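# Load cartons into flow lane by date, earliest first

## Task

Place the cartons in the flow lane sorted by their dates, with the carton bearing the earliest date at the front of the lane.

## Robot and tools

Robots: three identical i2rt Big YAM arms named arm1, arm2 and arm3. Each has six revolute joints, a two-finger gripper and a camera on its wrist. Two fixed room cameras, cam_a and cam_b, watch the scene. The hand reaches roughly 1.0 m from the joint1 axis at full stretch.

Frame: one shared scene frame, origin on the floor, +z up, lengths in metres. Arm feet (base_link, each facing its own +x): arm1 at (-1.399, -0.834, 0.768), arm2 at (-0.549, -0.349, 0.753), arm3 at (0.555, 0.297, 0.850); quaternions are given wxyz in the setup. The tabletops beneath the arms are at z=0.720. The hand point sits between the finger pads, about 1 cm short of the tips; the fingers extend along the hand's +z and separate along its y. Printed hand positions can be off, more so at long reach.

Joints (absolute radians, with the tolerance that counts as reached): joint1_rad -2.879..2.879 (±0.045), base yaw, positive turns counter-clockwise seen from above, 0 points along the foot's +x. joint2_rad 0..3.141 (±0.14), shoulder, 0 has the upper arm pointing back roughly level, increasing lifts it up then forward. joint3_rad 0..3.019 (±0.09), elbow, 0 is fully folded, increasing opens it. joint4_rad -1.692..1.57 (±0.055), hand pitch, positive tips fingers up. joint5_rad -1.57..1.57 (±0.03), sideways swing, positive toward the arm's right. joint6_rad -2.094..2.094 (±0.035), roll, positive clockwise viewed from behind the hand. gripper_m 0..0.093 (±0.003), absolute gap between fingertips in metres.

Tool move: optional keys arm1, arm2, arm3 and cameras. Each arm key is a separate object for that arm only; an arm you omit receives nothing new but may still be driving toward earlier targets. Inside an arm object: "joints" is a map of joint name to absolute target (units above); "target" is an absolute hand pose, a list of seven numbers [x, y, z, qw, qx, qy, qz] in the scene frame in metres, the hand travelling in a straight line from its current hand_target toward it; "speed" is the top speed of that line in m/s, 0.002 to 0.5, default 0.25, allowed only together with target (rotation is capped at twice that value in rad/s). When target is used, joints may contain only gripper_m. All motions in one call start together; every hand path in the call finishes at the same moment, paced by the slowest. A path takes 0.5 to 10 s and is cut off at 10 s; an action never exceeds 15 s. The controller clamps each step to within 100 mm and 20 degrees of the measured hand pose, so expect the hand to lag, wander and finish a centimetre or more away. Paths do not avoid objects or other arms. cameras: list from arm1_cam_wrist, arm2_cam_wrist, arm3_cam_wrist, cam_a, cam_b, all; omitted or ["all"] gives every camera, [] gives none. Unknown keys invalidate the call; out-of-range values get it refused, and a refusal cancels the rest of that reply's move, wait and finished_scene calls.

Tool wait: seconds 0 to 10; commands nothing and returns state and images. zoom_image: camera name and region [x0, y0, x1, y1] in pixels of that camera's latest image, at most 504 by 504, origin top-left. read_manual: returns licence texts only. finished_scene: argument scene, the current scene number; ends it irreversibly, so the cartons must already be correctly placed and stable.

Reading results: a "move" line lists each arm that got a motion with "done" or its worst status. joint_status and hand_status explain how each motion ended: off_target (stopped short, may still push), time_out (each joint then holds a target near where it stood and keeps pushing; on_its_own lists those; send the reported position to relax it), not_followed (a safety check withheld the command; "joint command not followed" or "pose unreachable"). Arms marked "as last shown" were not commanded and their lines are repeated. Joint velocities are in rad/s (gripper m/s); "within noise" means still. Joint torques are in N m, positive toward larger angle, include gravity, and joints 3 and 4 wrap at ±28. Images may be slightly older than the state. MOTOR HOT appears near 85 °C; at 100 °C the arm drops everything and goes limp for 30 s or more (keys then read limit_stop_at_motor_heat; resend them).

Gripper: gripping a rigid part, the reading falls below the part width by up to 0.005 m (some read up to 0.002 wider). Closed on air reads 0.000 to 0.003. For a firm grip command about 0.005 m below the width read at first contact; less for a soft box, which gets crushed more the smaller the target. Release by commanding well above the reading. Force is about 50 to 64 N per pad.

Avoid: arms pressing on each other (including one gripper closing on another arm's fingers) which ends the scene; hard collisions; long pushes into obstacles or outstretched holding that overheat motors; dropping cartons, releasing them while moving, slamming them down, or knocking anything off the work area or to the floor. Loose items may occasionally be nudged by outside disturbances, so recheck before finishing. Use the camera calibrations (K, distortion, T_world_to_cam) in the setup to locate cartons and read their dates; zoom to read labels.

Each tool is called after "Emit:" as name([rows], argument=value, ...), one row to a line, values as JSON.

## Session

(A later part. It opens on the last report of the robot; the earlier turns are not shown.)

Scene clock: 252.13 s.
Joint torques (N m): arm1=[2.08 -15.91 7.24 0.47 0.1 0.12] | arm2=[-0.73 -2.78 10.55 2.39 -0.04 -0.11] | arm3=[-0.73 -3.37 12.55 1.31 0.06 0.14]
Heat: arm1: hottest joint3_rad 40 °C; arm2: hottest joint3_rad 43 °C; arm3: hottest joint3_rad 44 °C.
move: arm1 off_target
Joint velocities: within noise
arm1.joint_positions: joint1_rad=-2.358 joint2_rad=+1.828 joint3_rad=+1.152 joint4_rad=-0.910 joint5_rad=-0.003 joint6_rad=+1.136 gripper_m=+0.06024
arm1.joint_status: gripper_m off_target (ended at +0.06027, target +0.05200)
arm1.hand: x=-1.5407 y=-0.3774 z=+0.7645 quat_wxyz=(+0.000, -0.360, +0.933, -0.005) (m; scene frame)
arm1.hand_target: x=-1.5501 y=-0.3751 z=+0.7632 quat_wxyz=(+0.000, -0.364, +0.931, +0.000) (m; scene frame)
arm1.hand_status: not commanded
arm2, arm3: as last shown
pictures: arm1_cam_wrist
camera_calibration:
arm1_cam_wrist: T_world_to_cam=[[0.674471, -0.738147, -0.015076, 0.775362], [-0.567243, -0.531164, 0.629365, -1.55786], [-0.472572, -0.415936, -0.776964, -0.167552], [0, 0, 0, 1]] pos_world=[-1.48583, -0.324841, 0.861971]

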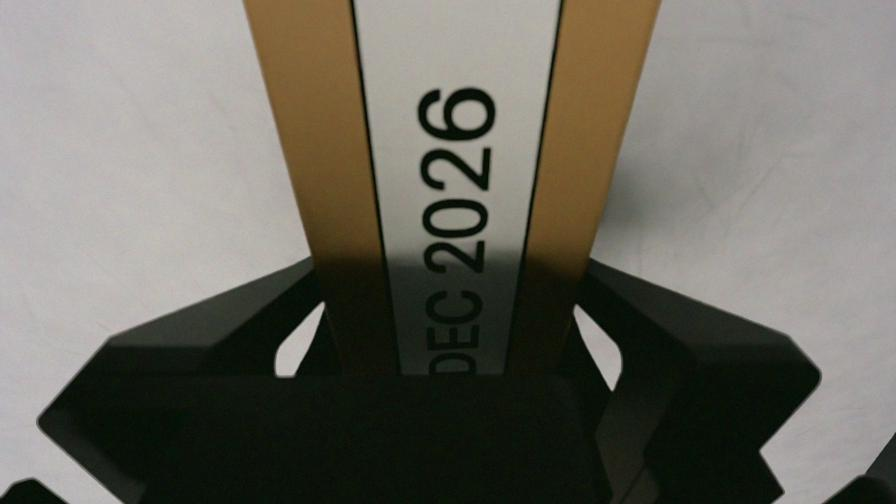

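Emit:
move(arm1={"target": [-1.545, -0.378, 0.95, 0, -0.3641, 0.9314, 0], "speed": 0.25}, cameras=["arm1_cam_wrist"])

Emit:
move(arm1={"joints": {"joint1_rad": 2.494, "joint2_rad": 1.984, "joint3_rad": 1.927, "joint4_rad": -1.513, "joint5_rad": 0, "joint6_rad": 0}}, cameras=["arm1_cam_wrist", "cam_a"])

Scene clock: 300.80 s.
Joint torques (N m): arm1=[1.38 -15.85 13.14 -0.5 0.16 0.03] | arm2=[-0.73 -2.84 10.56 2.36 -0.04 -0.11] | arm3=[-0.73 -3.19 12.51 1.31 0.04 0.13]
Heat: arm1: hottest joint2_rad 40 °C; arm2: hottest joint3_rad 44 °C; arm3: hottest joint3_rad 44 °C.
move: arm1 off_target
Joint velocities: within noise
arm1.joint_positions: joint1_rad=-2.358 joint2_rad=+1.620 joint3_rad=+1.341 joint4_rad=-1.353 joint5_rad=-0.004 joint6_rad=+1.136 gripper_m=+0.06025
arm1.joint_status: not commanded
arm1.hand: x=-1.5359 y=-0.3954 z=+0.9243 quat_wxyz=(-0.002, -0.360, +0.933, -0.029) (m; scene frame)
arm1.hand_target: x=-1.5446 y=-0.3795 z=+0.9501 quat_wxyz=(+0.000, -0.364, +0.931, +0.000) (m; scene frame)
arm1.hand_status: off_target (0.032 m and 3.3 deg from the pose sent, 0.186 m and 0.8 deg at the start)
arm2, arm3: as last shown
pictures: arm1_cam_wrist
camera_calibration:
arm1_cam_wrist: T_world_to_cam=[[0.674278, -0.737973, 0.0272791, 0.721925], [-0.575605, -0.502065, 0.645453, -1.68148], [-0.462631, -0.450917, -0.763313, -0.0598409], [0, 0, 0, 1]] pos_world=[-1.48233, -0.338433, 1.01994]

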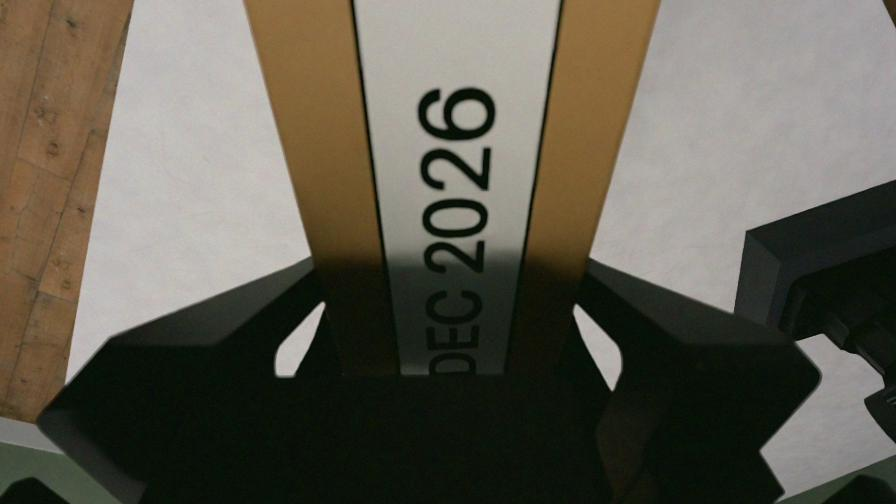

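Scene clock: 304.03 s.
Joint torques (N m): arm1=[0.32 -25.82 9.76 -0.28 0.1 -0.01] | arm2=[-0.73 -2.84 10.55 2.37 -0.04 -0.11] | arm3=[-0.73 -3.37 12.53 1.39 0.05 0.12]
Heat: arm1: hottest joint2_rad 41 °C; arm2: hottest joint3_rad 44 °C; arm3: hottest joint3_rad 45 °C.
move: arm1 done
Joint velocities: within noise
arm1.joint_positions: joint1_rad=+2.505 joint2_rad=+2.027 joint3_rad=+1.914 joint4_rad=-1.503 joint5_rad=-0.001 joint6_rad=+0.004 gripper_m=+0.06031
arm1.joint_status: all done
arm1.hand: x=-0.8430 y=-0.5649 z=+0.9220 quat_wxyz=(+0.021, +0.222, -0.975, +0.002) (m; scene frame)
arm1.hand_target: x=-0.8404 y=-0.5712 z=+0.9527 quat_wxyz=(-0.002, +0.219, -0.976, -0.003) (m; scene frame)
arm1.hand_status: not commanded
arm2, arm3: as last shown
pictures: arm1_cam_wrist, cam_a
camera_calibration:
arm1_cam_wrist: T_world_to_cam=[[0.435789, -0.899571, -0.0293172, -0.11045], [-0.669009, -0.345541, 0.658049, -1.36815], [-0.602092, -0.267157, -0.752404, 0.158744], [0, 0, 0, 1]] pos_world=[-0.771595, -0.529702, 1.01651]

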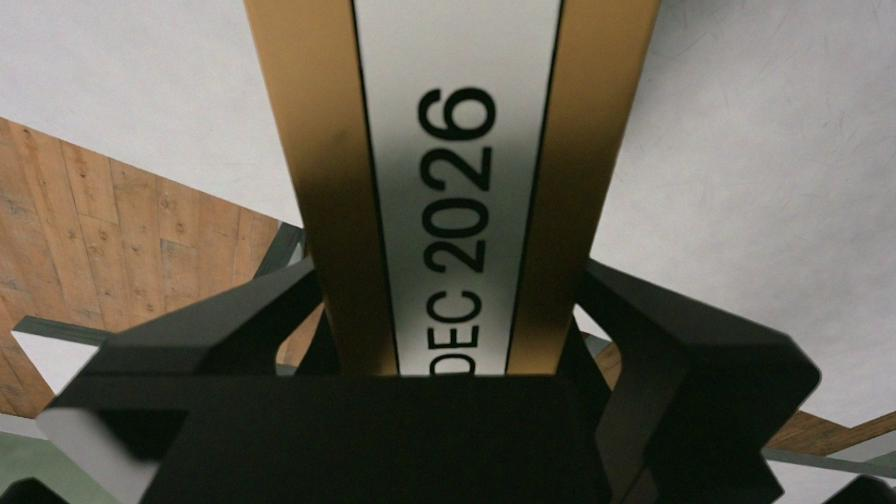

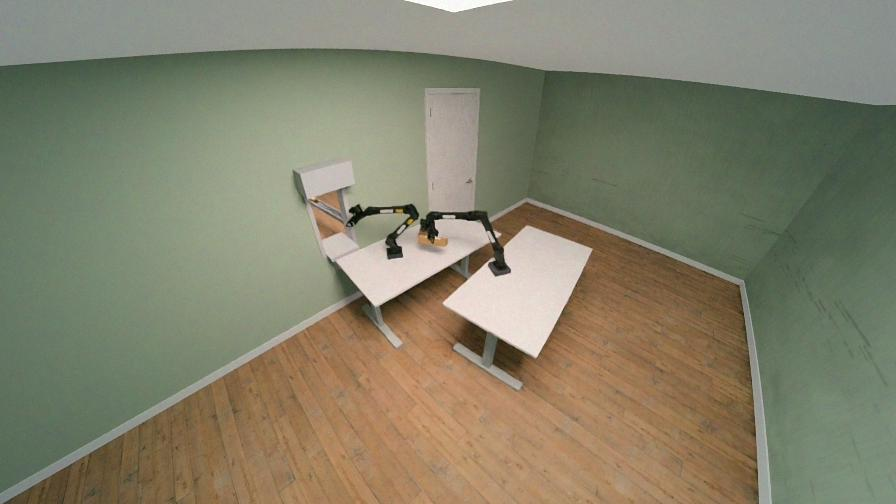

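Emit:
move(arm1={"target": [-0.840, -0.571, 0.81, 0, 0.2190, -0.9757, 0], "speed": 0.2}, cameras=[])

Emit:
move(arm1={"target": [-0.840, -0.571, 0.785, 0, 0.2190, -0.9757, 0], "speed": 0.05}, cameras=["cam_a", "arm1_cam_wrist"])

Scene clock: 309.53 s.
Joint torques (N m): arm1=[0.15 -24.76 9.36 0.35 0.13 -0.01] | arm2=[-0.73 -2.84 10.56 2.37 -0.04 -0.11] | arm3=[-0.62 -3.31 12.55 1.31 0.07 0.14]
Heat: arm1: hottest joint2_rad 41 °C; arm2: hottest joint3_rad 44 °C; arm3: hottest joint3_rad 45 °C.
move: arm1 off_target
Joint velocities: within noise
arm1.joint_positions: joint1_rad=+2.505 joint2_rad=+2.100 joint3_rad=+1.671 joint4_rad=-1.198 joint5_rad=+0.003 joint6_rad=+0.004 gripper_m=+0.06031
arm1.joint_status: not commanded
arm1.hand: x=-0.8540 y=-0.5704 z=+0.7890 quat_wxyz=(+0.025, +0.222, -0.975, +0.005) (m; scene frame)
arm1.hand_target: x=-0.8405 y=-0.5713 z=+0.8102 quat_wxyz=(+0.000, +0.219, -0.976, +0.000) (m; scene frame)
arm1.hand_status: off_target (0.025 m and 3.0 deg from the pose sent, 0.112 m and 2.4 deg at the start)
arm2, arm3: as last shown
pictures: none
No camera images: "cameras" was empty.

Scene clock: 310.67 s.
Joint torques (N m): arm1=[0.09 -21.83 8.54 0.4 0.09 -0.01] | arm2=[-0.67 -2.78 10.56 2.36 -0.04 -0.1] | arm3=[-0.97 -3.14 12.55 1.33 0.08 0.14]
Heat: arm1: hottest joint2_rad 41 °C; arm2: hottest joint3_rad 44 °C; arm3: hottest joint3_rad 45 °C.
move: arm1 done
Joint velocities: within noise
arm1.joint_positions: joint1_rad=+2.505 joint2_rad=+2.105 joint3_rad=+1.656 joint4_rad=-1.147 joint5_rad=+0.004 joint6_rad=+0.004 gripper_m=+0.06031
arm1.joint_status: not commanded
arm1.hand: x=-0.8487 y=-0.5679 z=+0.7805 quat_wxyz=(+0.010, +0.222, -0.975, +0.002) (m; scene frame)
arm1.hand_target: x=-0.8400 y=-0.5711 z=+0.7851 quat_wxyz=(+0.000, +0.219, -0.976, +0.000) (m; scene frame)
arm1.hand_status: done (0.010 m and 1.3 deg from the pose sent, 0.015 m and 3.0 deg at the start)
arm2.joint_positions: joint1_rad=-1.906 joint2_rad=+0.803 joint3_rad=+0.734 joint4_rad=-0.456 joint5_rad=+0.001 joint6_rad=+0.009 gripper_m=+0.09403
arm2.joint_status: not commanded
arm2.hand: x=-0.2429 y=-0.0886 z=+1.0534 quat_wxyz=(-0.471, +0.295, -0.815, -0.166) (m; scene frame)
arm2.hand_target: x=-0.2420 y=-0.0924 z=+1.0495 quat_wxyz=(-0.473, +0.295, -0.814, -0.162) (m; scene frame)
arm2.hand_status: not commanded
arm3.joint_positions: joint1_rad=-0.293 joint2_rad=+0.686 joint3_rad=+0.866 joint4_rad=-0.780 joint5_rad=+0.000 joint6_rad=-0.007 gripper_m=+0.09400
arm3.joint_status: not commanded
arm3.hand: x=+0.2534 y=+0.1165 z=+1.2018 quat_wxyz=(-0.124, -0.852, -0.240, +0.449) (m; scene frame)
arm3.hand_target: x=+0.2522 y=+0.1203 z=+1.1993 quat_wxyz=(-0.122, -0.856, -0.233, +0.445) (m; scene frame)
arm3.hand_status: not commanded
pictures: arm1_cam_wrist, cam_a
camera_calibration:
arm1_cam_wrist: T_world_to_cam=[[0.436361, -0.899431, -0.0247447, -0.117876], [-0.68211, -0.348612, 0.642803, -1.28086], [-0.586783, -0.263615, -0.765632, 0.0733669], [0, 0, 0, 1]] pos_world=[-0.779199, -0.533203, 0.876594]

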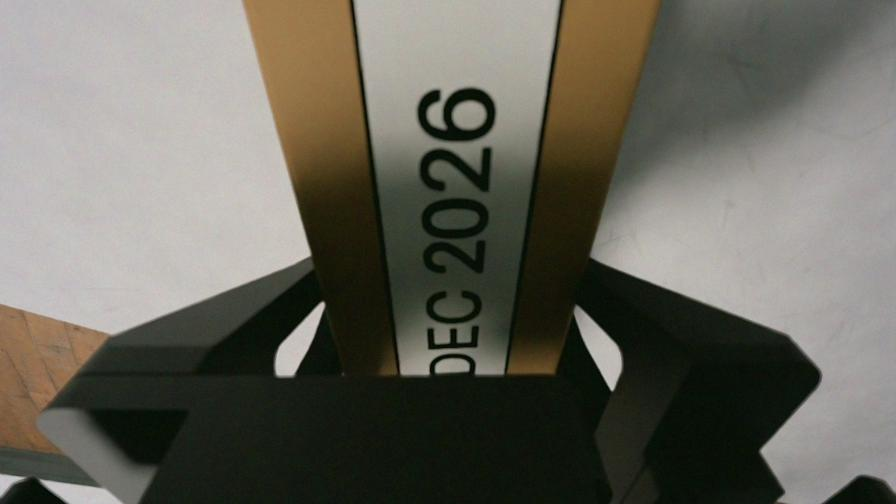

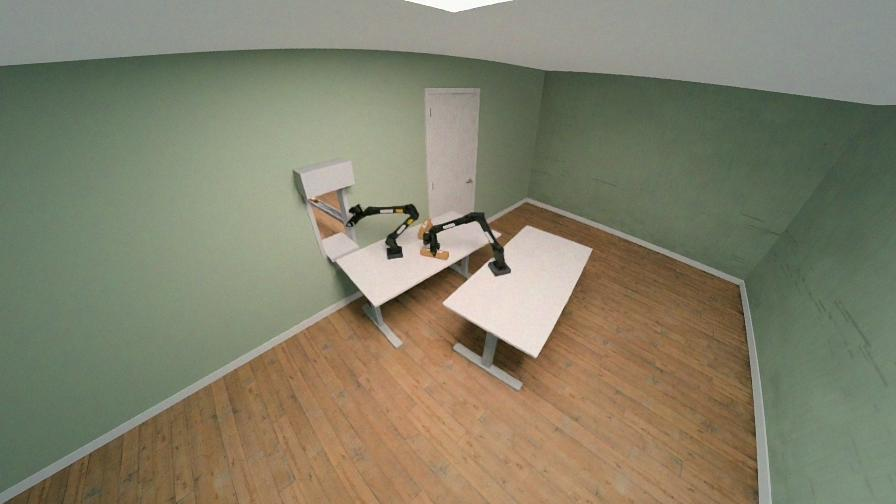

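Emit:
move(arm1={"target": [-0.838, -0.571, 0.775, 0, 0.2190, -0.9757, 0], "speed": 0.05}, cameras=[])

Emit:
zoom_image(camera="cam_a", region=[400, 190, 520, 290])

Scene clock: 314.30 s.
Joint torques (N m): arm1=[0.03 -21.36 8.39 0.44 0.09 -0.02] | arm2=[-0.73 -2.78 10.56 2.37 -0.05 -0.11] | arm3=[-0.79 -3.31 12.53 1.29 0.03 0.13]
Heat: arm1: hottest joint2_rad 41 °C; arm2: hottest joint3_rad 44 °C; arm3: hottest joint3_rad 45 °C.
move: arm1 done
Joint velocities: within noise
arm1.joint_positions: joint1_rad=+2.505 joint2_rad=+2.109 joint3_rad=+1.656 joint4_rad=-1.131 joint5_rad=+0.004 joint6_rad=+0.004 gripper_m=+0.06031
arm1.joint_status: not commanded
arm1.hand: x=-0.8455 y=-0.5663 z=+0.7782 quat_wxyz=(+0.004, +0.222, -0.975, +0.001) (m; scene frame)
arm1.hand_target: x=-0.8380 y=-0.5711 z=+0.7751 quat_wxyz=(+0.000, +0.219, -0.976, +0.000) (m; scene frame)
arm1.hand_status: done (0.009 m and 0.6 deg from the pose sent, 0.013 m and 1.3 deg at the start)
arm2, arm3: as last shown
pictures: none
No camera images: "cameras" was empty.

Scaled by 4.200 from the camera's 896x504 image, which has a finer 1280x720 frame.

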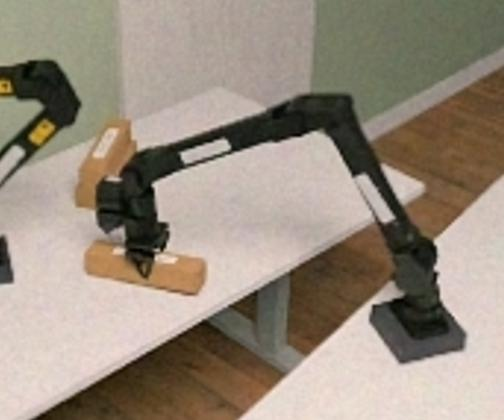

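Emit:
move(arm1={"joints": {"gripper_m": 0.09}}, cameras=["arm1_cam_wrist"])

Emit:
move(arm1={"target": [-0.845, -0.568, 0.92, 0, 0.2190, -0.9757, 0], "speed": 0.25}, cameras=["arm1_cam_wrist"])

Scene clock: 318.57 s.
Joint torques (N m): arm1=[0.03 -21.48 8.42 0.47 0.08 -0.03] | arm2=[-0.67 -2.78 10.55 2.37 -0.04 -0.11] | arm3=[-0.56 -3.31 12.56 1.31 0.04 0.14]
Heat: arm1: hottest joint2_rad 41 °C; arm2: hottest joint3_rad 44 °C; arm3: hottest joint3_rad 45 °C.
move: arm1 done
Joint velocities: within noise
arm1.joint_positions: joint1_rad=+2.505 joint2_rad=+2.109 joint3_rad=+1.656 joint4_rad=-1.131 joint5_rad=+0.004 joint6_rad=+0.004 gripper_m=+0.08985
arm1.joint_status: all done
arm1.hand: x=-0.8455 y=-0.5663 z=+0.7780 quat_wxyz=(+0.004, +0.222, -0.975, +0.001) (m; scene frame)
arm1.hand_target: x=-0.8381 y=-0.5711 z=+0.7750 quat_wxyz=(+0.000, +0.219, -0.976, +0.000) (m; scene frame)
arm1.hand_status: not commanded
arm2, arm3: as last shown
pictures: arm1_cam_wrist
camera_calibration:
arm1_cam_wrist: T_world_to_cam=[[0.436673, -0.89928, -0.0247545, -0.117511], [-0.689146, -0.352071, 0.633343, -1.27704], [-0.578268, -0.259505, -0.773475, 0.0893225], [0, 0, 0, 1]] pos_world=[-0.777101, -0.532104, 0.874985]

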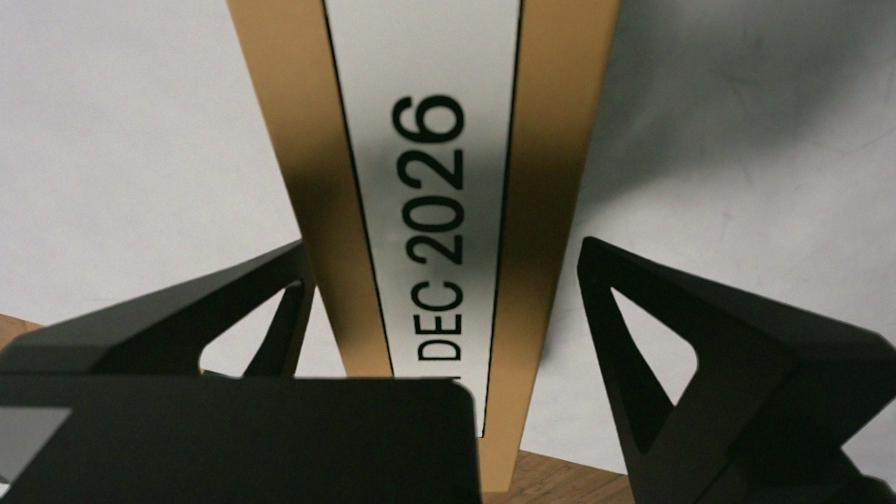

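Scene clock: 320.03 s.
Joint torques (N m): arm1=[0.79 -20.6 12.01 -0.23 0.07 0.08] | arm2=[-0.79 -2.84 10.56 2.37 -0.04 -0.11] | arm3=[-0.67 -3.31 12.55 1.39 0.06 0.13]
Heat: arm1: hottest joint2_rad 41 °C; arm2: hottest joint3_rad 44 °C; arm3: hottest joint3_rad 45 °C.
move: arm1 off_target
Joint velocities: within noise
arm1.joint_positions: joint1_rad=+2.505 joint2_rad=+1.975 joint3_rad=+1.802 joint4_rad=-1.424 joint5_rad=+0.004 joint6_rad=+0.004 gripper_m=+0.08994
arm1.joint_status: not commanded
arm1.hand: x=-0.8560 y=-0.5720 z=+0.9109 quat_wxyz=(+0.010, +0.222, -0.975, +0.002) (m; scene frame)
arm1.hand_target: x=-0.8454 y=-0.5682 z=+0.9200 quat_wxyz=(+0.000, +0.219, -0.976, +0.000) (m; scene frame)
arm1.hand_status: off_target (0.015 m and 1.3 deg from the pose sent, 0.142 m and 0.6 deg at the start)
arm2, arm3: as last shown
pictures: arm1_cam_wrist
camera_calibration:
arm1_cam_wrist: T_world_to_cam=[[0.436354, -0.899435, -0.024741, -0.115165], [-0.681939, -0.348525, 0.643032, -1.37107], [-0.586988, -0.263718, -0.76544, 0.167355], [0, 0, 0, 1]] pos_world=[-0.786499, -0.537303, 1.00689]

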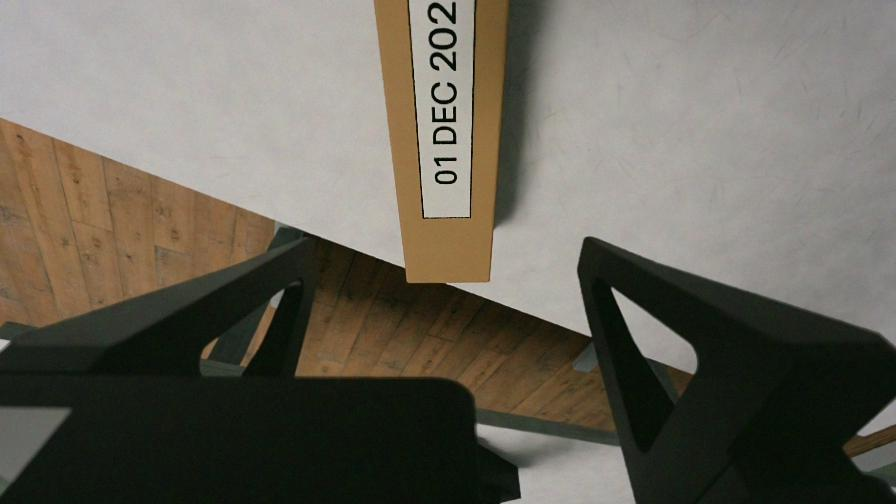

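Emit:
move(arm1={"joints": {"joint1_rad": 1.0, "joint2_rad": 1.0, "joint3_rad": 1.3, "joint4_rad": -1.4, "joint5_rad": 0, "joint6_rad": 0}}, arm2={"joints": {"joint1_rad": 1.171, "joint2_rad": 1.351, "joint3_rad": 1.026, "joint4_rad": -1.246, "joint5_rad": 0, "joint6_rad": 0.183}}, cameras=["arm2_cam_wrist"])

Scene clock: 329.67 s.
Joint torques (N m): arm1=[-0.56 -6.07 9.91 0.81 -0.01 -0.01] | arm2=[0.56 -9 11.6 -0.12 0 0.09] | arm3=[-0.67 -3.37 12.56 1.39 0.05 0.13]
Heat: arm1: hottest joint2_rad 41 °C; arm2: hottest joint3_rad 45 °C; arm3: hottest joint3_rad 45 °C.
move: arm1 done; arm2 done
Joint velocities: within noise
arm1.joint_positions: joint1_rad=+1.016 joint2_rad=+0.996 joint3_rad=+1.294 joint4_rad=-1.398 joint5_rad=+0.002 joint6_rad=+0.004 gripper_m=+0.08996
arm1.joint_status: all done
arm1.hand: x=-1.2218 y=-1.1371 z=+1.1445 quat_wxyz=(-0.202, -0.484, -0.844, +0.113) (m; scene frame)
arm1.hand_target: x=-1.2259 y=-1.1408 z=+1.1460 quat_wxyz=(-0.201, -0.489, -0.841, +0.114) (m; scene frame)
arm1.hand_status: not commanded
arm2.joint_positions: joint1_rad=+1.164 joint2_rad=+1.356 joint3_rad=+0.999 joint4_rad=-1.238 joint5_rad=+0.000 joint6_rad=+0.172 gripper_m=+0.09404
arm2.joint_status: all done
arm2.hand: x=-0.8416 y=-0.5573 z=+0.8884 quat_wxyz=(+0.002, +0.974, +0.224, +0.014) (m; scene frame)
arm2.hand_target: x=-0.8468 y=-0.5641 z=+0.9000 quat_wxyz=(+0.007, +0.975, +0.223, +0.003) (m; scene frame)
arm2.hand_status: not commanded
arm3: as last shown
pictures: arm2_cam_wrist
camera_calibration:
arm2_cam_wrist: T_world_to_cam=[[-0.441479, 0.897269, 0.00204164, 0.124663], [0.726533, 0.356136, 0.587637, 0.295945], [0.526541, 0.260913, -0.809122, 1.43024], [0, 0, 0, 1]] pos_world=[-0.913057, -0.590421, 0.983074]

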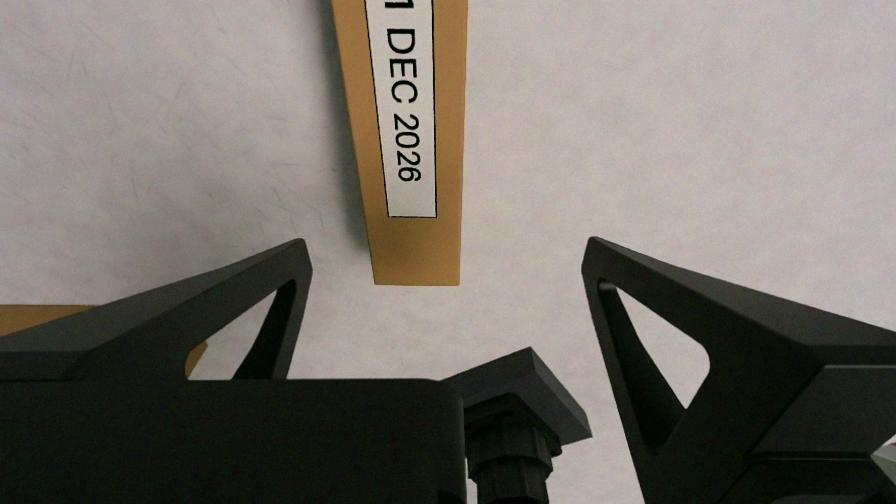

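Emit:
move(arm2={"target": [-0.838, -0.583, 0.765, 0, 0.9750, 0.2224, 0], "speed": 0.15}, cameras=["arm2_cam_wrist"])

Scene clock: 337.00 s.
Joint torques (N m): arm1=[-0.5 -6.01 9.89 0.85 0 -0.01] | arm2=[0.79 -8.76 7.1 0.72 0.08 0.12] | arm3=[-0.73 -3.25 12.59 1.36 0.06 0.13]
Heat: arm1: hottest joint3_rad 42 °C; arm2: hottest joint3_rad 45 °C; arm3: hottest joint3_rad 45 °C.
move: arm2 done
Joint velocities: within noise
arm1.joint_positions: joint1_rad=+1.016 joint2_rad=+0.996 joint3_rad=+1.294 joint4_rad=-1.398 joint5_rad=+0.001 joint6_rad=+0.004 gripper_m=+0.08996
arm1.joint_status: not commanded
arm1.hand: x=-1.2217 y=-1.1371 z=+1.1445 quat_wxyz=(-0.202, -0.484, -0.844, +0.113) (m; scene frame)
arm1.hand_target: x=-1.2259 y=-1.1408 z=+1.1460 quat_wxyz=(-0.202, -0.489, -0.841, +0.114) (m; scene frame)
arm1.hand_status: not commanded
arm2.joint_positions: joint1_rad=+1.216 joint2_rad=+1.544 joint3_rad=+0.847 joint4_rad=-0.860 joint5_rad=+0.013 joint6_rad=+0.228 gripper_m=+0.09404
arm2.joint_status: not commanded
arm2.hand: x=-0.8434 y=-0.5821 z=+0.7727 quat_wxyz=(+0.004, +0.975, +0.222, -0.006) (m; scene frame)
arm2.hand_target: x=-0.8379 y=-0.5828 z=+0.7652 quat_wxyz=(+0.000, +0.975, +0.223, +0.000) (m; scene frame)
arm2.hand_status: done (0.009 m and 0.8 deg from the pose sent, 0.126 m and 1.7 deg at the start)
arm3: as last shown
pictures: arm2_cam_wrist
camera_calibration:
arm2_cam_wrist: T_world_to_cam=[[-0.437706, 0.899079, 0.00840717, 0.145733], [0.749913, 0.359896, 0.555073, 0.421058], [0.496028, 0.249264, -0.831759, 1.32899], [0, 0, 0, 1]] pos_world=[-0.911187, -0.613831, 0.870458]

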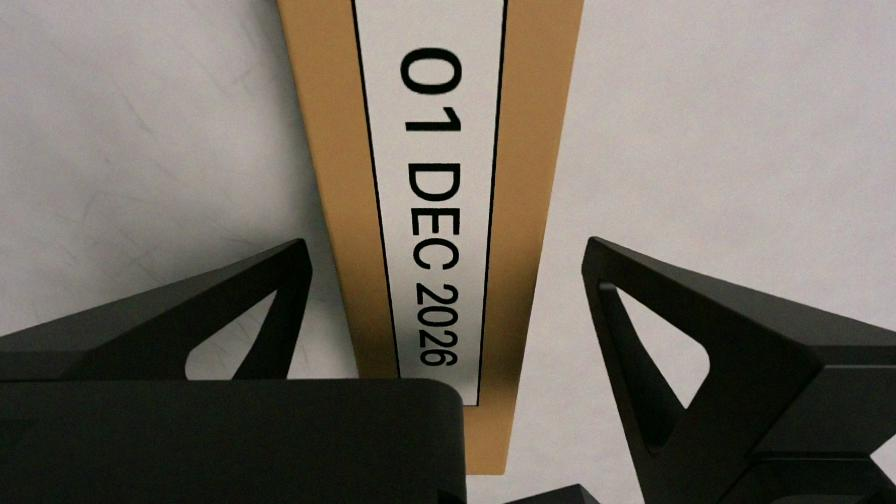

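Emit:
move(arm2={"target": [-0.835, -0.583, 0.745, 0, 0.9750, 0.2224, 0], "speed": 0.15}, cameras=[])

Emit:
move(arm2={"joints": {"gripper_m": 0.052}}, cameras=["arm2_cam_wrist"])

Scene clock: 342.10 s.
Joint torques (N m): arm1=[-0.5 -6.12 9.91 0.81 -0.01 -0.02] | arm2=[0.85 -8.76 6.61 0.87 0.08 0.1] | arm3=[-0.56 -3.25 12.55 1.37 0.06 0.14]
Heat: arm1: hottest joint3_rad 42 °C; arm2: hottest joint3_rad 45 °C; arm3: hottest joint3_rad 45 °C.
move: arm2 off_target
Joint velocities: within noise
arm1, arm3: as last shown
arm2.joint_positions: joint1_rad=+1.220 joint2_rad=+1.580 joint3_rad=+0.823 joint4_rad=-0.798 joint5_rad=+0.013 joint6_rad=+0.233 gripper_m=+0.09404
arm2.joint_status: not commanded
arm2.hand: x=-0.8417 y=-0.5828 z=+0.7536 quat_wxyz=(+0.004, +0.975, +0.222, -0.007) (m; scene frame)
arm2.hand_target: x=-0.8350 y=-0.5827 z=+0.7452 quat_wxyz=(+0.000, +0.975, +0.222, +0.000) (m; scene frame)
arm2.hand_status: off_target (0.011 m and 0.9 deg from the pose sent, 0.029 m and 0.8 deg at the start)
pictures: none
No camera images: "cameras" was empty.

Scene clock: 342.73 s.
Joint torques (N m): arm1=[-0.5 -6.07 9.89 0.81 0 -0.01] | arm2=[0.67 -8.76 6.6 0.76 0.06 0.09] | arm3=[-0.73 -3.43 12.51 1.31 0.05 0.14]
Heat: arm1: hottest joint3_rad 42 °C; arm2: hottest joint3_rad 45 °C; arm3: hottest joint3_rad 45 °C.
move: arm2 off_target
Joint velocities: within noise
arm1, arm3: as last shown
arm2.joint_positions: joint1_rad=+1.221 joint2_rad=+1.580 joint3_rad=+0.823 joint4_rad=-0.797 joint5_rad=+0.014 joint6_rad=+0.233 gripper_m=+0.06081
arm2.joint_status: gripper_m off_target (ended at +0.06083, target +0.05200)
arm2.hand: x=-0.8415 y=-0.5833 z=+0.7536 quat_wxyz=(+0.004, +0.975, +0.222, -0.007) (m; scene frame)
arm2.hand_target: x=-0.8349 y=-0.5828 z=+0.7452 quat_wxyz=(+0.000, +0.975, +0.222, +0.000) (m; scene frame)
arm2.hand_status: not commanded
pictures: arm2_cam_wrist
camera_calibration:
arm2_cam_wrist: T_world_to_cam=[[-0.437696, 0.899088, 0.00792409, 0.148179], [0.751527, 0.360994, 0.552169, 0.434822], [0.493588, 0.247638, -0.833694, 1.31094], [0, 0, 0, 1]] pos_world=[-0.908989, -0.614833, 0.851656]

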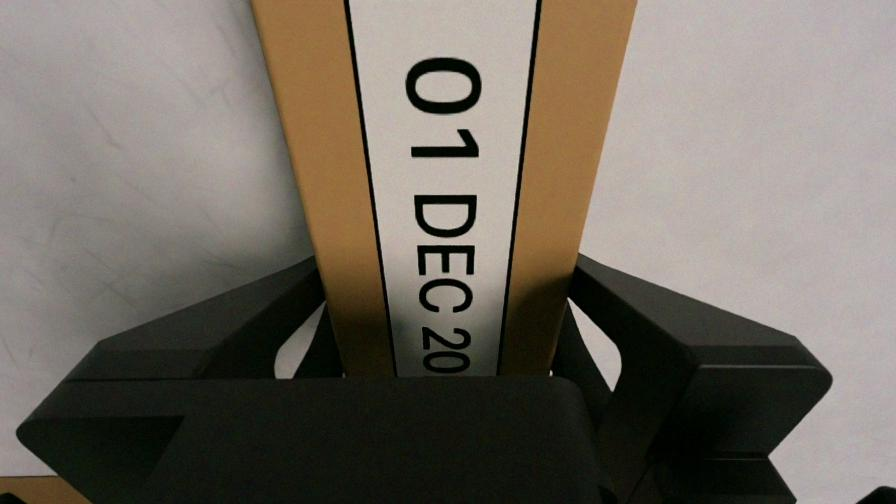

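Emit:
move(arm2={"target": [-0.835, -0.575, 0.93, 0, 0.9750, 0.2224, 0], "speed": 0.25}, cameras=[])

Emit:
move(arm2={"joints": {"joint1_rad": -1.553, "joint2_rad": 1.339, "joint3_rad": 1.203, "joint4_rad": -1.435, "joint5_rad": 0, "joint6_rad": 1.048}}, cameras=["arm2_cam_wrist", "cam_a"])

Scene clock: 356.90 s.
Joint torques (N m): arm1=[-0.5 -6.12 9.91 0.83 -0.01 -0.01] | arm2=[0.09 -8.29 14.72 -0.24 0.05 0] | arm3=[-0.85 -3.49 12.55 1.33 0.06 0.14]
Heat: arm1: hottest joint3_rad 43 °C; arm2: hottest joint3_rad 44 °C; arm3: hottest joint3_rad 45 °C.
move: arm2 off_target
Joint velocities: within noise
arm1: as last shown
arm2.joint_positions: joint1_rad=+1.221 joint2_rad=+1.316 joint3_rad=+1.008 joint4_rad=-1.320 joint5_rad=+0.014 joint6_rad=+0.233 gripper_m=+0.06081
arm2.joint_status: not commanded
arm2.hand: x=-0.8173 y=-0.5607 z=+0.9060 quat_wxyz=(-0.012, +0.974, +0.223, +0.026) (m; scene frame)
arm2.hand_target: x=-0.8338 y=-0.5741 z=+0.9301 quat_wxyz=(+0.000, +0.975, +0.222, +0.000) (m; scene frame)
arm2.hand_status: off_target (0.033 m and 3.3 deg from the pose sent, 0.177 m and 1.0 deg at the start)
arm3.joint_positions: joint1_rad=-0.293 joint2_rad=+0.686 joint3_rad=+0.866 joint4_rad=-0.780 joint5_rad=+0.000 joint6_rad=-0.007 gripper_m=+0.09400
arm3.joint_status: not commanded
arm3.hand: x=+0.2534 y=+0.1165 z=+1.2018 quat_wxyz=(-0.124, -0.852, -0.240, +0.449) (m; scene frame)
arm3.hand_target: x=+0.2522 y=+0.1203 z=+1.1993 quat_wxyz=(-0.122, -0.856, -0.233, +0.445) (m; scene frame)
arm3.hand_status: not commanded
pictures: none
No camera images: "cameras" was empty.

Scene clock: 359.30 s.
Joint torques (N m): arm1=[-0.56 -6.07 9.92 0.81 -0.01 -0.02] | arm2=[-0.56 -10.23 14.08 -0.27 0.03 0.09] | arm3=[-0.79 -3.37 12.55 1.29 0.05 0.14]
Heat: arm1: hottest joint3_rad 43 °C; arm2: hottest joint3_rad 45 °C; arm3: hottest joint3_rad 45 °C.
move: arm2 done
Joint velocities: within noise
arm1, arm3: as last shown
arm2.joint_positions: joint1_rad=-1.547 joint2_rad=+1.353 joint3_rad=+1.147 joint4_rad=-1.426 joint5_rad=+0.001 joint6_rad=+1.038 gripper_m=+0.06087
arm2.joint_status: all done
arm2.hand: x=-0.3697 y=-0.0296 z=+0.9426 quat_wxyz=(+0.010, +0.008, -0.999, +0.033) (m; scene frame)
arm2.hand_target: x=-0.3613 y=-0.0180 z=+0.9681 quat_wxyz=(-0.005, +0.001, -1.000, +0.006) (m; scene frame)
arm2.hand_status: not commanded
pictures: arm2_cam_wrist, cam_a
camera_calibration:
arm2_cam_wrist: T_world_to_cam=[[0.0218803, -0.996708, 0.078072, -0.0969272], [-0.813237, 0.0276784, 0.581274, -0.839739], [-0.581521, -0.0762095, -0.809954, 0.669083], [0, 0, 0, 1]] pos_world=[-0.291701, -0.022375, 1.03761]

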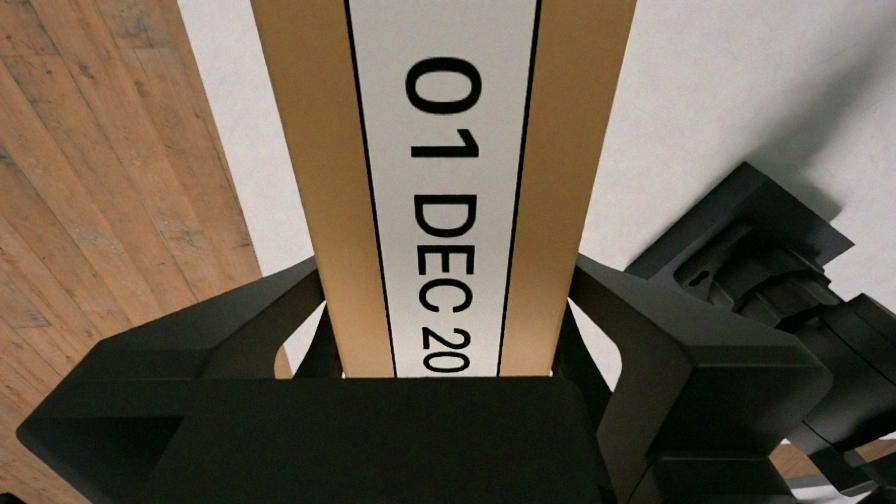

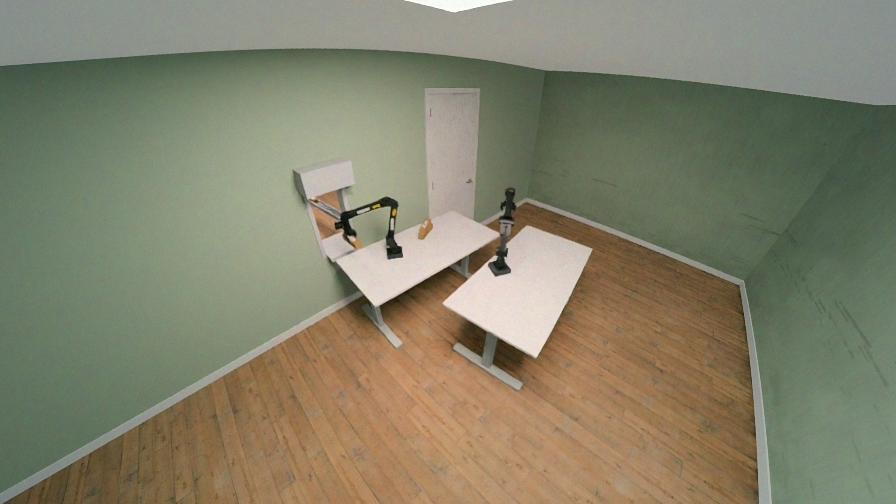

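Emit:
move(arm2={"target": [0.02, 0.003, 0.96, 0, 0, 1, 0], "speed": 0.25}, cameras=["arm2_cam_wrist", "arm3_cam_wrist", "cam_a"])

Emit:
zoom_image(camera="cam_a", region=[280, 140, 440, 280])

Scene clock: 367.23 s.
Joint torques (N m): arm1=[-0.5 -6.12 9.92 0.81 0 -0.02] | arm2=[-0.21 -21.3 15.83 -0.02 -0.05 -0.17] | arm3=[-0.79 -3.19 12.59 1.39 0.06 0.14]
Heat: arm1: hottest joint3_rad 43 °C; arm2: hottest joint3_rad 48 °C; arm3: hottest joint3_rad 45 °C.
move: arm2 off_target
Joint velocities: within noise
arm1, arm3: as last shown
arm2.joint_positions: joint1_rad=-2.055 joint2_rad=+2.147 joint3_rad=+2.195 joint4_rad=-1.675 joint5_rad=-0.013 joint6_rad=+0.558 gripper_m=+0.06087
arm2.joint_status: not commanded
arm2.hand: x=+0.0063 y=-0.0059 z=+0.9380 quat_wxyz=(+0.023, -0.006, -1.000, +0.015) (m; scene frame)
arm2.hand_target: x=+0.0185 y=+0.0020 z=+0.9602 quat_wxyz=(-0.001, +0.000, -1.000, +0.000) (m; scene frame)
arm2.hand_status: off_target (0.027 m and 3.2 deg from the pose sent, 0.391 m and 4.0 deg at the start)
pictures: arm2_cam_wrist, arm3_cam_wrist, cam_a
camera_calibration:
arm2_cam_wrist: T_world_to_cam=[[-0.0052054, -0.999046, 0.0433516, -0.0484864], [-0.798142, 0.0302685, 0.601708, -0.551246], [-0.602446, -0.0314686, -0.797539, 0.874584], [0, 0, 0, 1]] pos_world=[0.0866646, -0.00423278, 1.03131]
arm3_cam_wrist: T_world_to_cam=[[-0.514831, 0.857239, -0.0094929, 0.0429748], [0.812408, 0.48431, -0.324711, 0.129839], [-0.273757, -0.174883, -0.945766, 1.34942], [0, 0, 0, 1]] pos_world=[0.286056, 0.136269, 1.3188]

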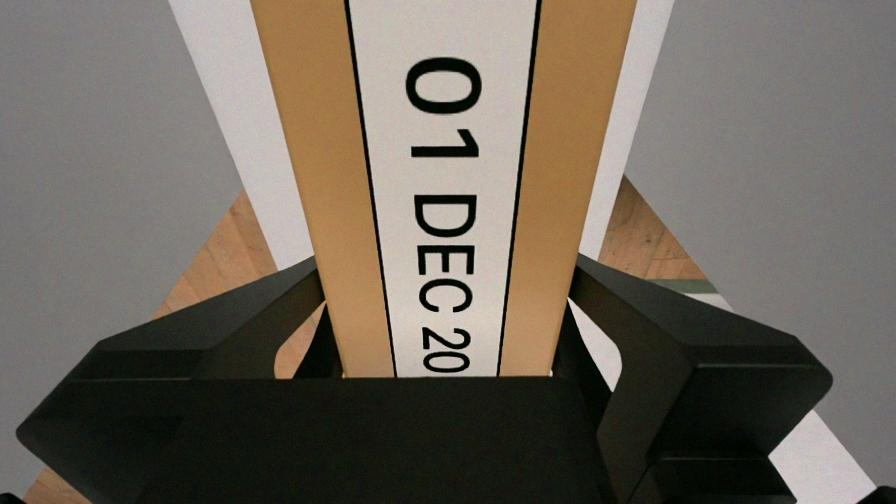

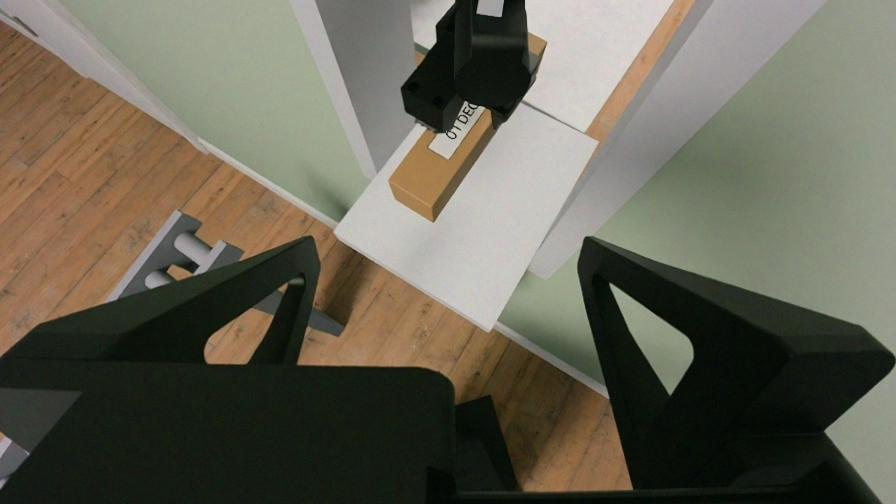

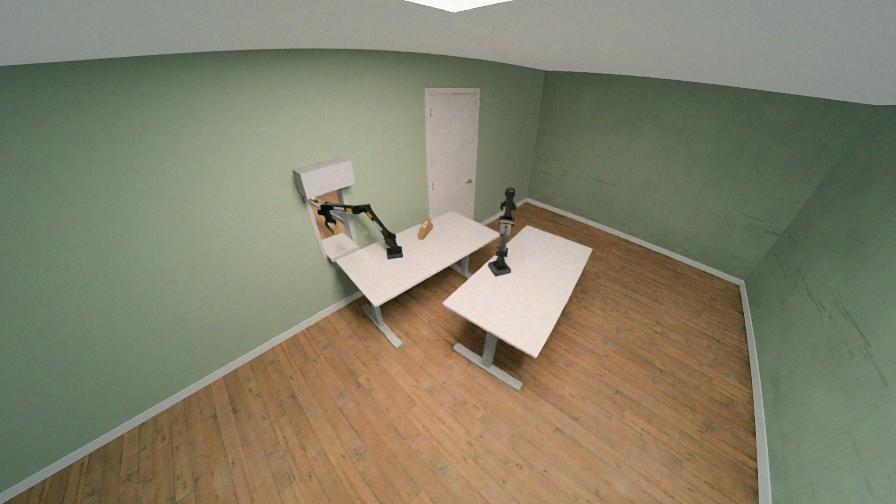

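Scaled by 3.150 from the camera's 896x504 image, which has a finer 1280x720 frame.

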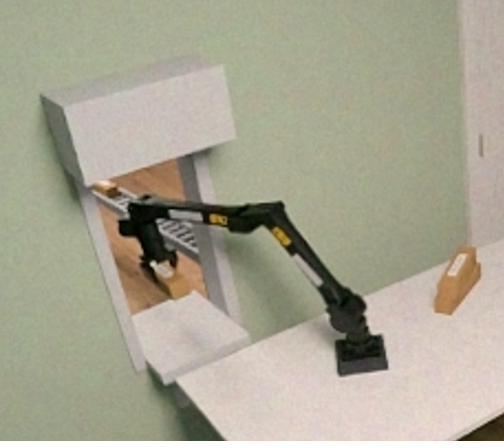

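Emit:
move(arm2={"target": [0.02, 0.003, 0.875, 0, 0, 1, 0], "speed": 0.15}, cameras=[])

Emit:
move(arm2={"target": [0.02, 0.003, 0.855, 0, 0, 1, 0], "speed": 0.05}, cameras=[])

Emit:
move(arm2={"target": [0.02, 0.003, 0.84, 0, 0, 1, 0], "speed": 0.05}, cameras=["arm2_cam_wrist", "arm3_cam_wrist"])

Scene clock: 378.73 s.
Joint torques (N m): arm1=[-0.44 -6.01 9.92 0.81 0 -0.01] | arm2=[-0.15 -22.24 9.96 0.65 -0.05 -0.1] | arm3=[-0.62 -3.14 12.52 1.35 0.06 0.14]
Heat: arm1: hottest joint3_rad 43 °C; arm2: hottest joint3_rad 52 °C; arm3: hottest joint3_rad 45 °C.
move: arm2 done
Joint velocities: within noise
arm1, arm3: as last shown
arm2.joint_positions: joint1_rad=-2.055 joint2_rad=+2.166 joint3_rad=+2.059 joint4_rad=-1.478 joint5_rad=-0.013 joint6_rad=+0.558 gripper_m=+0.06087
arm2.joint_status: not commanded
arm2.hand: x=+0.0187 y=+0.0007 z=+0.8739 quat_wxyz=(+0.004, -0.005, -1.000, +0.004) (m; scene frame)
arm2.hand_target: x=+0.0200 y=+0.0029 z=+0.8751 quat_wxyz=(+0.000, +0.000, -1.000, +0.000) (m; scene frame)
arm2.hand_status: done (0.003 m and 0.9 deg from the pose sent, 0.065 m and 3.2 deg at the start)
pictures: none
No camera images: "cameras" was empty.

Scene clock: 379.77 s.
Joint torques (N m): arm1=[-0.56 -6.07 9.91 0.83 0 -0.01] | arm2=[-0.09 -21.42 9.68 0.7 -0.05 -0.1] | arm3=[-0.79 -3.25 12.56 1.39 0.07 0.13]
Heat: arm1: hottest joint3_rad 43 °C; arm2: hottest joint3_rad 52 °C; arm3: hottest joint3_rad 45 °C.
move: arm2 done
Joint velocities: within noise
arm1, arm3: as last shown
arm2.joint_positions: joint1_rad=-2.055 joint2_rad=+2.166 joint3_rad=+2.024 joint4_rad=-1.431 joint5_rad=-0.013 joint6_rad=+0.558 gripper_m=+0.06087
arm2.joint_status: not commanded
arm2.hand: x=+0.0198 y=+0.0011 z=+0.8604 quat_wxyz=(+0.000, -0.005, -1.000, +0.001) (m; scene frame)
arm2.hand_target: x=+0.0199 y=+0.0029 z=+0.8550 quat_wxyz=(+0.000, +0.000, -1.000, +0.000) (m; scene frame)
arm2.hand_status: done (0.006 m and 0.6 deg from the pose sent, 0.019 m and 0.9 deg at the start)
pictures: none
No camera images: "cameras" was empty.

Scene clock: 380.77 s.
Joint torques (N m): arm1=[-0.5 -6.07 9.92 0.81 -0.01 -0.01] | arm2=[-0.03 -21.42 9.72 0.66 -0.05 -0.09] | arm3=[-0.85 -3.31 12.48 1.33 0.06 0.12]
Heat: arm1: hottest joint3_rad 43 °C; arm2: hottest joint3_rad 52 °C; arm3: hottest joint3_rad 45 °C.
move: arm2 done
Joint velocities: within noise
arm1.joint_positions: joint1_rad=+1.016 joint2_rad=+0.996 joint3_rad=+1.294 joint4_rad=-1.398 joint5_rad=+0.001 joint6_rad=+0.004 gripper_m=+0.08996
arm1.joint_status: not commanded
arm1.hand: x=-1.2217 y=-1.1371 z=+1.1445 quat_wxyz=(-0.202, -0.484, -0.844, +0.113) (m; scene frame)
arm1.hand_target: x=-1.2259 y=-1.1408 z=+1.1460 quat_wxyz=(-0.202, -0.489, -0.841, +0.114) (m; scene frame)
arm1.hand_status: not commanded
arm2.joint_positions: joint1_rad=-2.055 joint2_rad=+2.173 joint3_rad=+1.997 joint4_rad=-1.396 joint5_rad=-0.013 joint6_rad=+0.558 gripper_m=+0.06087
arm2.joint_status: not commanded
arm2.hand: x=+0.0200 y=+0.0010 z=+0.8457 quat_wxyz=(-0.001, -0.005, -1.000, +0.001) (m; scene frame)
arm2.hand_target: x=+0.0200 y=+0.0029 z=+0.8399 quat_wxyz=(+0.000, +0.000, -1.000, +0.000) (m; scene frame)
arm2.hand_status: done (0.006 m and 0.6 deg from the pose sent, 0.021 m and 0.6 deg at the start)
arm3: as last shown
pictures: arm2_cam_wrist, arm3_cam_wrist
camera_calibration:
arm2_cam_wrist: T_world_to_cam=[[-0.00577072, -0.999881, 0.0142734, -0.0129107], [-0.825407, 0.0128205, 0.564393, -0.452793], [-0.564509, -0.00852439, -0.825383, 0.832255], [0, 0, 0, 1]] pos_world=[0.096003, -0.0000097003, 0.942666]
arm3_cam_wrist: T_world_to_cam=[[-0.514831, 0.857239, -0.0094929, 0.0429748], [0.812408, 0.48431, -0.324711, 0.129839], [-0.273757, -0.174883, -0.945766, 1.34942], [0, 0, 0, 1]] pos_world=[0.286056, 0.136269, 1.3188]

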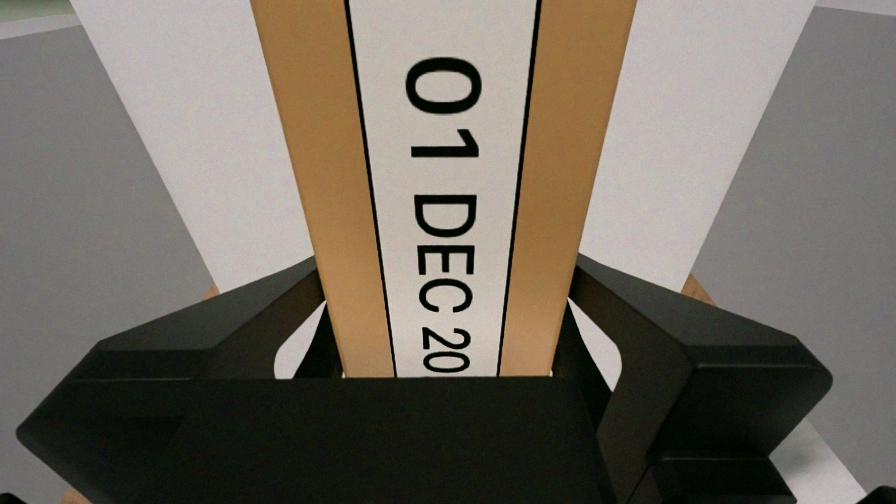

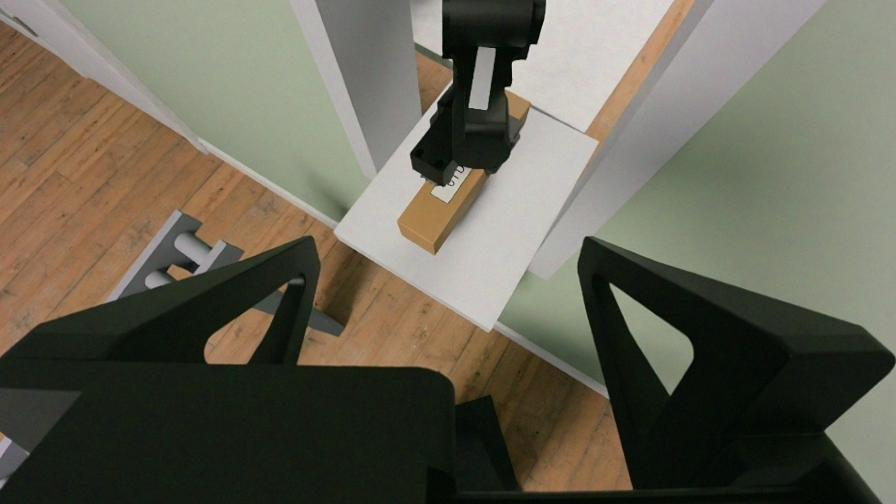

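Emit:
move(arm2={"target": [0.02, 0.003, 0.83, 0, 0, 1, 0], "speed": 0.05}, cameras=[])

Emit:
move(arm2={"target": [0.02, 0.003, 0.82, 0, 0, 1, 0], "speed": 0.05}, cameras=["arm3_cam_wrist"])

Scene clock: 383.77 s.
Joint torques (N m): arm1=[-0.56 -6.01 9.91 0.81 0 -0.01] | arm2=[-0.09 -22.01 9.69 0.9 -0.05 -0.09] | arm3=[-0.73 -3.19 12.57 1.35 0.06 0.13]
Heat: arm1: hottest joint3_rad 43 °C; arm2: hottest joint3_rad 51 °C; arm3: hottest joint3_rad 45 °C.
move: arm2 done
Joint velocities: within noise
arm1, arm3: as last shown
arm2.joint_positions: joint1_rad=-2.055 joint2_rad=+2.178 joint3_rad=+1.981 joint4_rad=-1.374 joint5_rad=-0.013 joint6_rad=+0.558 gripper_m=+0.06087
arm2.joint_status: not commanded
arm2.hand: x=+0.0202 y=+0.0009 z=+0.8362 quat_wxyz=(-0.001, -0.005, -1.000, +0.000) (m; scene frame)
arm2.hand_target: x=+0.0200 y=+0.0029 z=+0.8301 quat_wxyz=(+0.000, +0.000, -1.000, +0.000) (m; scene frame)
arm2.hand_status: done (0.007 m and 0.6 deg from the pose sent, 0.016 m and 0.6 deg at the start)
pictures: none
No camera images: "cameras" was empty.

Scene clock: 384.73 s.
Joint torques (N m): arm1=[-0.56 -6.07 9.92 0.81 0 -0.01] | arm2=[0.03 -22.07 9.51 0.83 -0.05 -0.1] | arm3=[-0.62 -3.31 12.53 1.36 0.05 0.14]
Heat: arm1: hottest joint3_rad 43 °C; arm2: hottest joint3_rad 51 °C; arm3: hottest joint3_rad 45 °C.
move: arm2 done
Joint velocities: within noise
arm1, arm3: as last shown
arm2.joint_positions: joint1_rad=-2.055 joint2_rad=+2.185 joint3_rad=+1.966 joint4_rad=-1.352 joint5_rad=-0.013 joint6_rad=+0.558 gripper_m=+0.06087
arm2.joint_status: not commanded
arm2.hand: x=+0.0204 y=+0.0009 z=+0.8261 quat_wxyz=(-0.001, -0.005, -1.000, +0.000) (m; scene frame)
arm2.hand_target: x=+0.0200 y=+0.0029 z=+0.8201 quat_wxyz=(+0.000, +0.000, -1.000, +0.000) (m; scene frame)
arm2.hand_status: done (0.006 m and 0.6 deg from the pose sent, 0.016 m and 0.6 deg at the start)
pictures: arm3_cam_wrist
camera_calibration:
arm3_cam_wrist: T_world_to_cam=[[-0.514831, 0.857239, -0.0094929, 0.0429748], [0.812408, 0.48431, -0.324711, 0.129839], [-0.273757, -0.174883, -0.945766, 1.34942], [0, 0, 0, 1]] pos_world=[0.286056, 0.136269, 1.3188]

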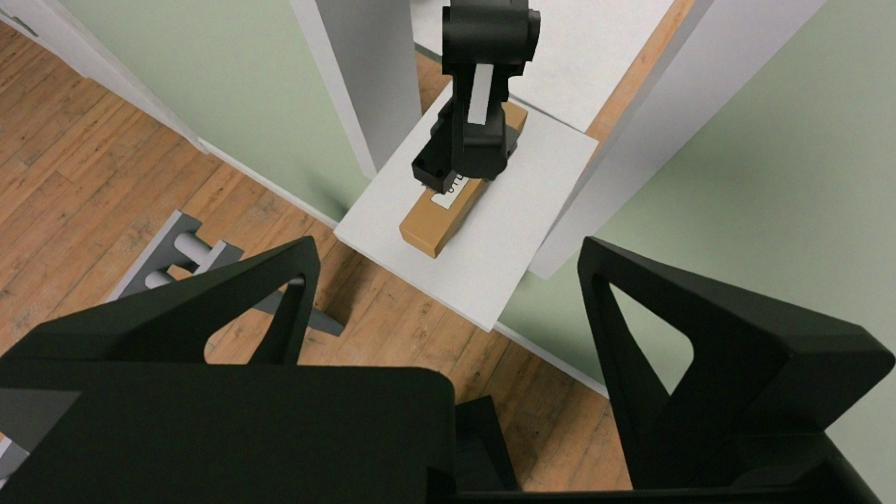

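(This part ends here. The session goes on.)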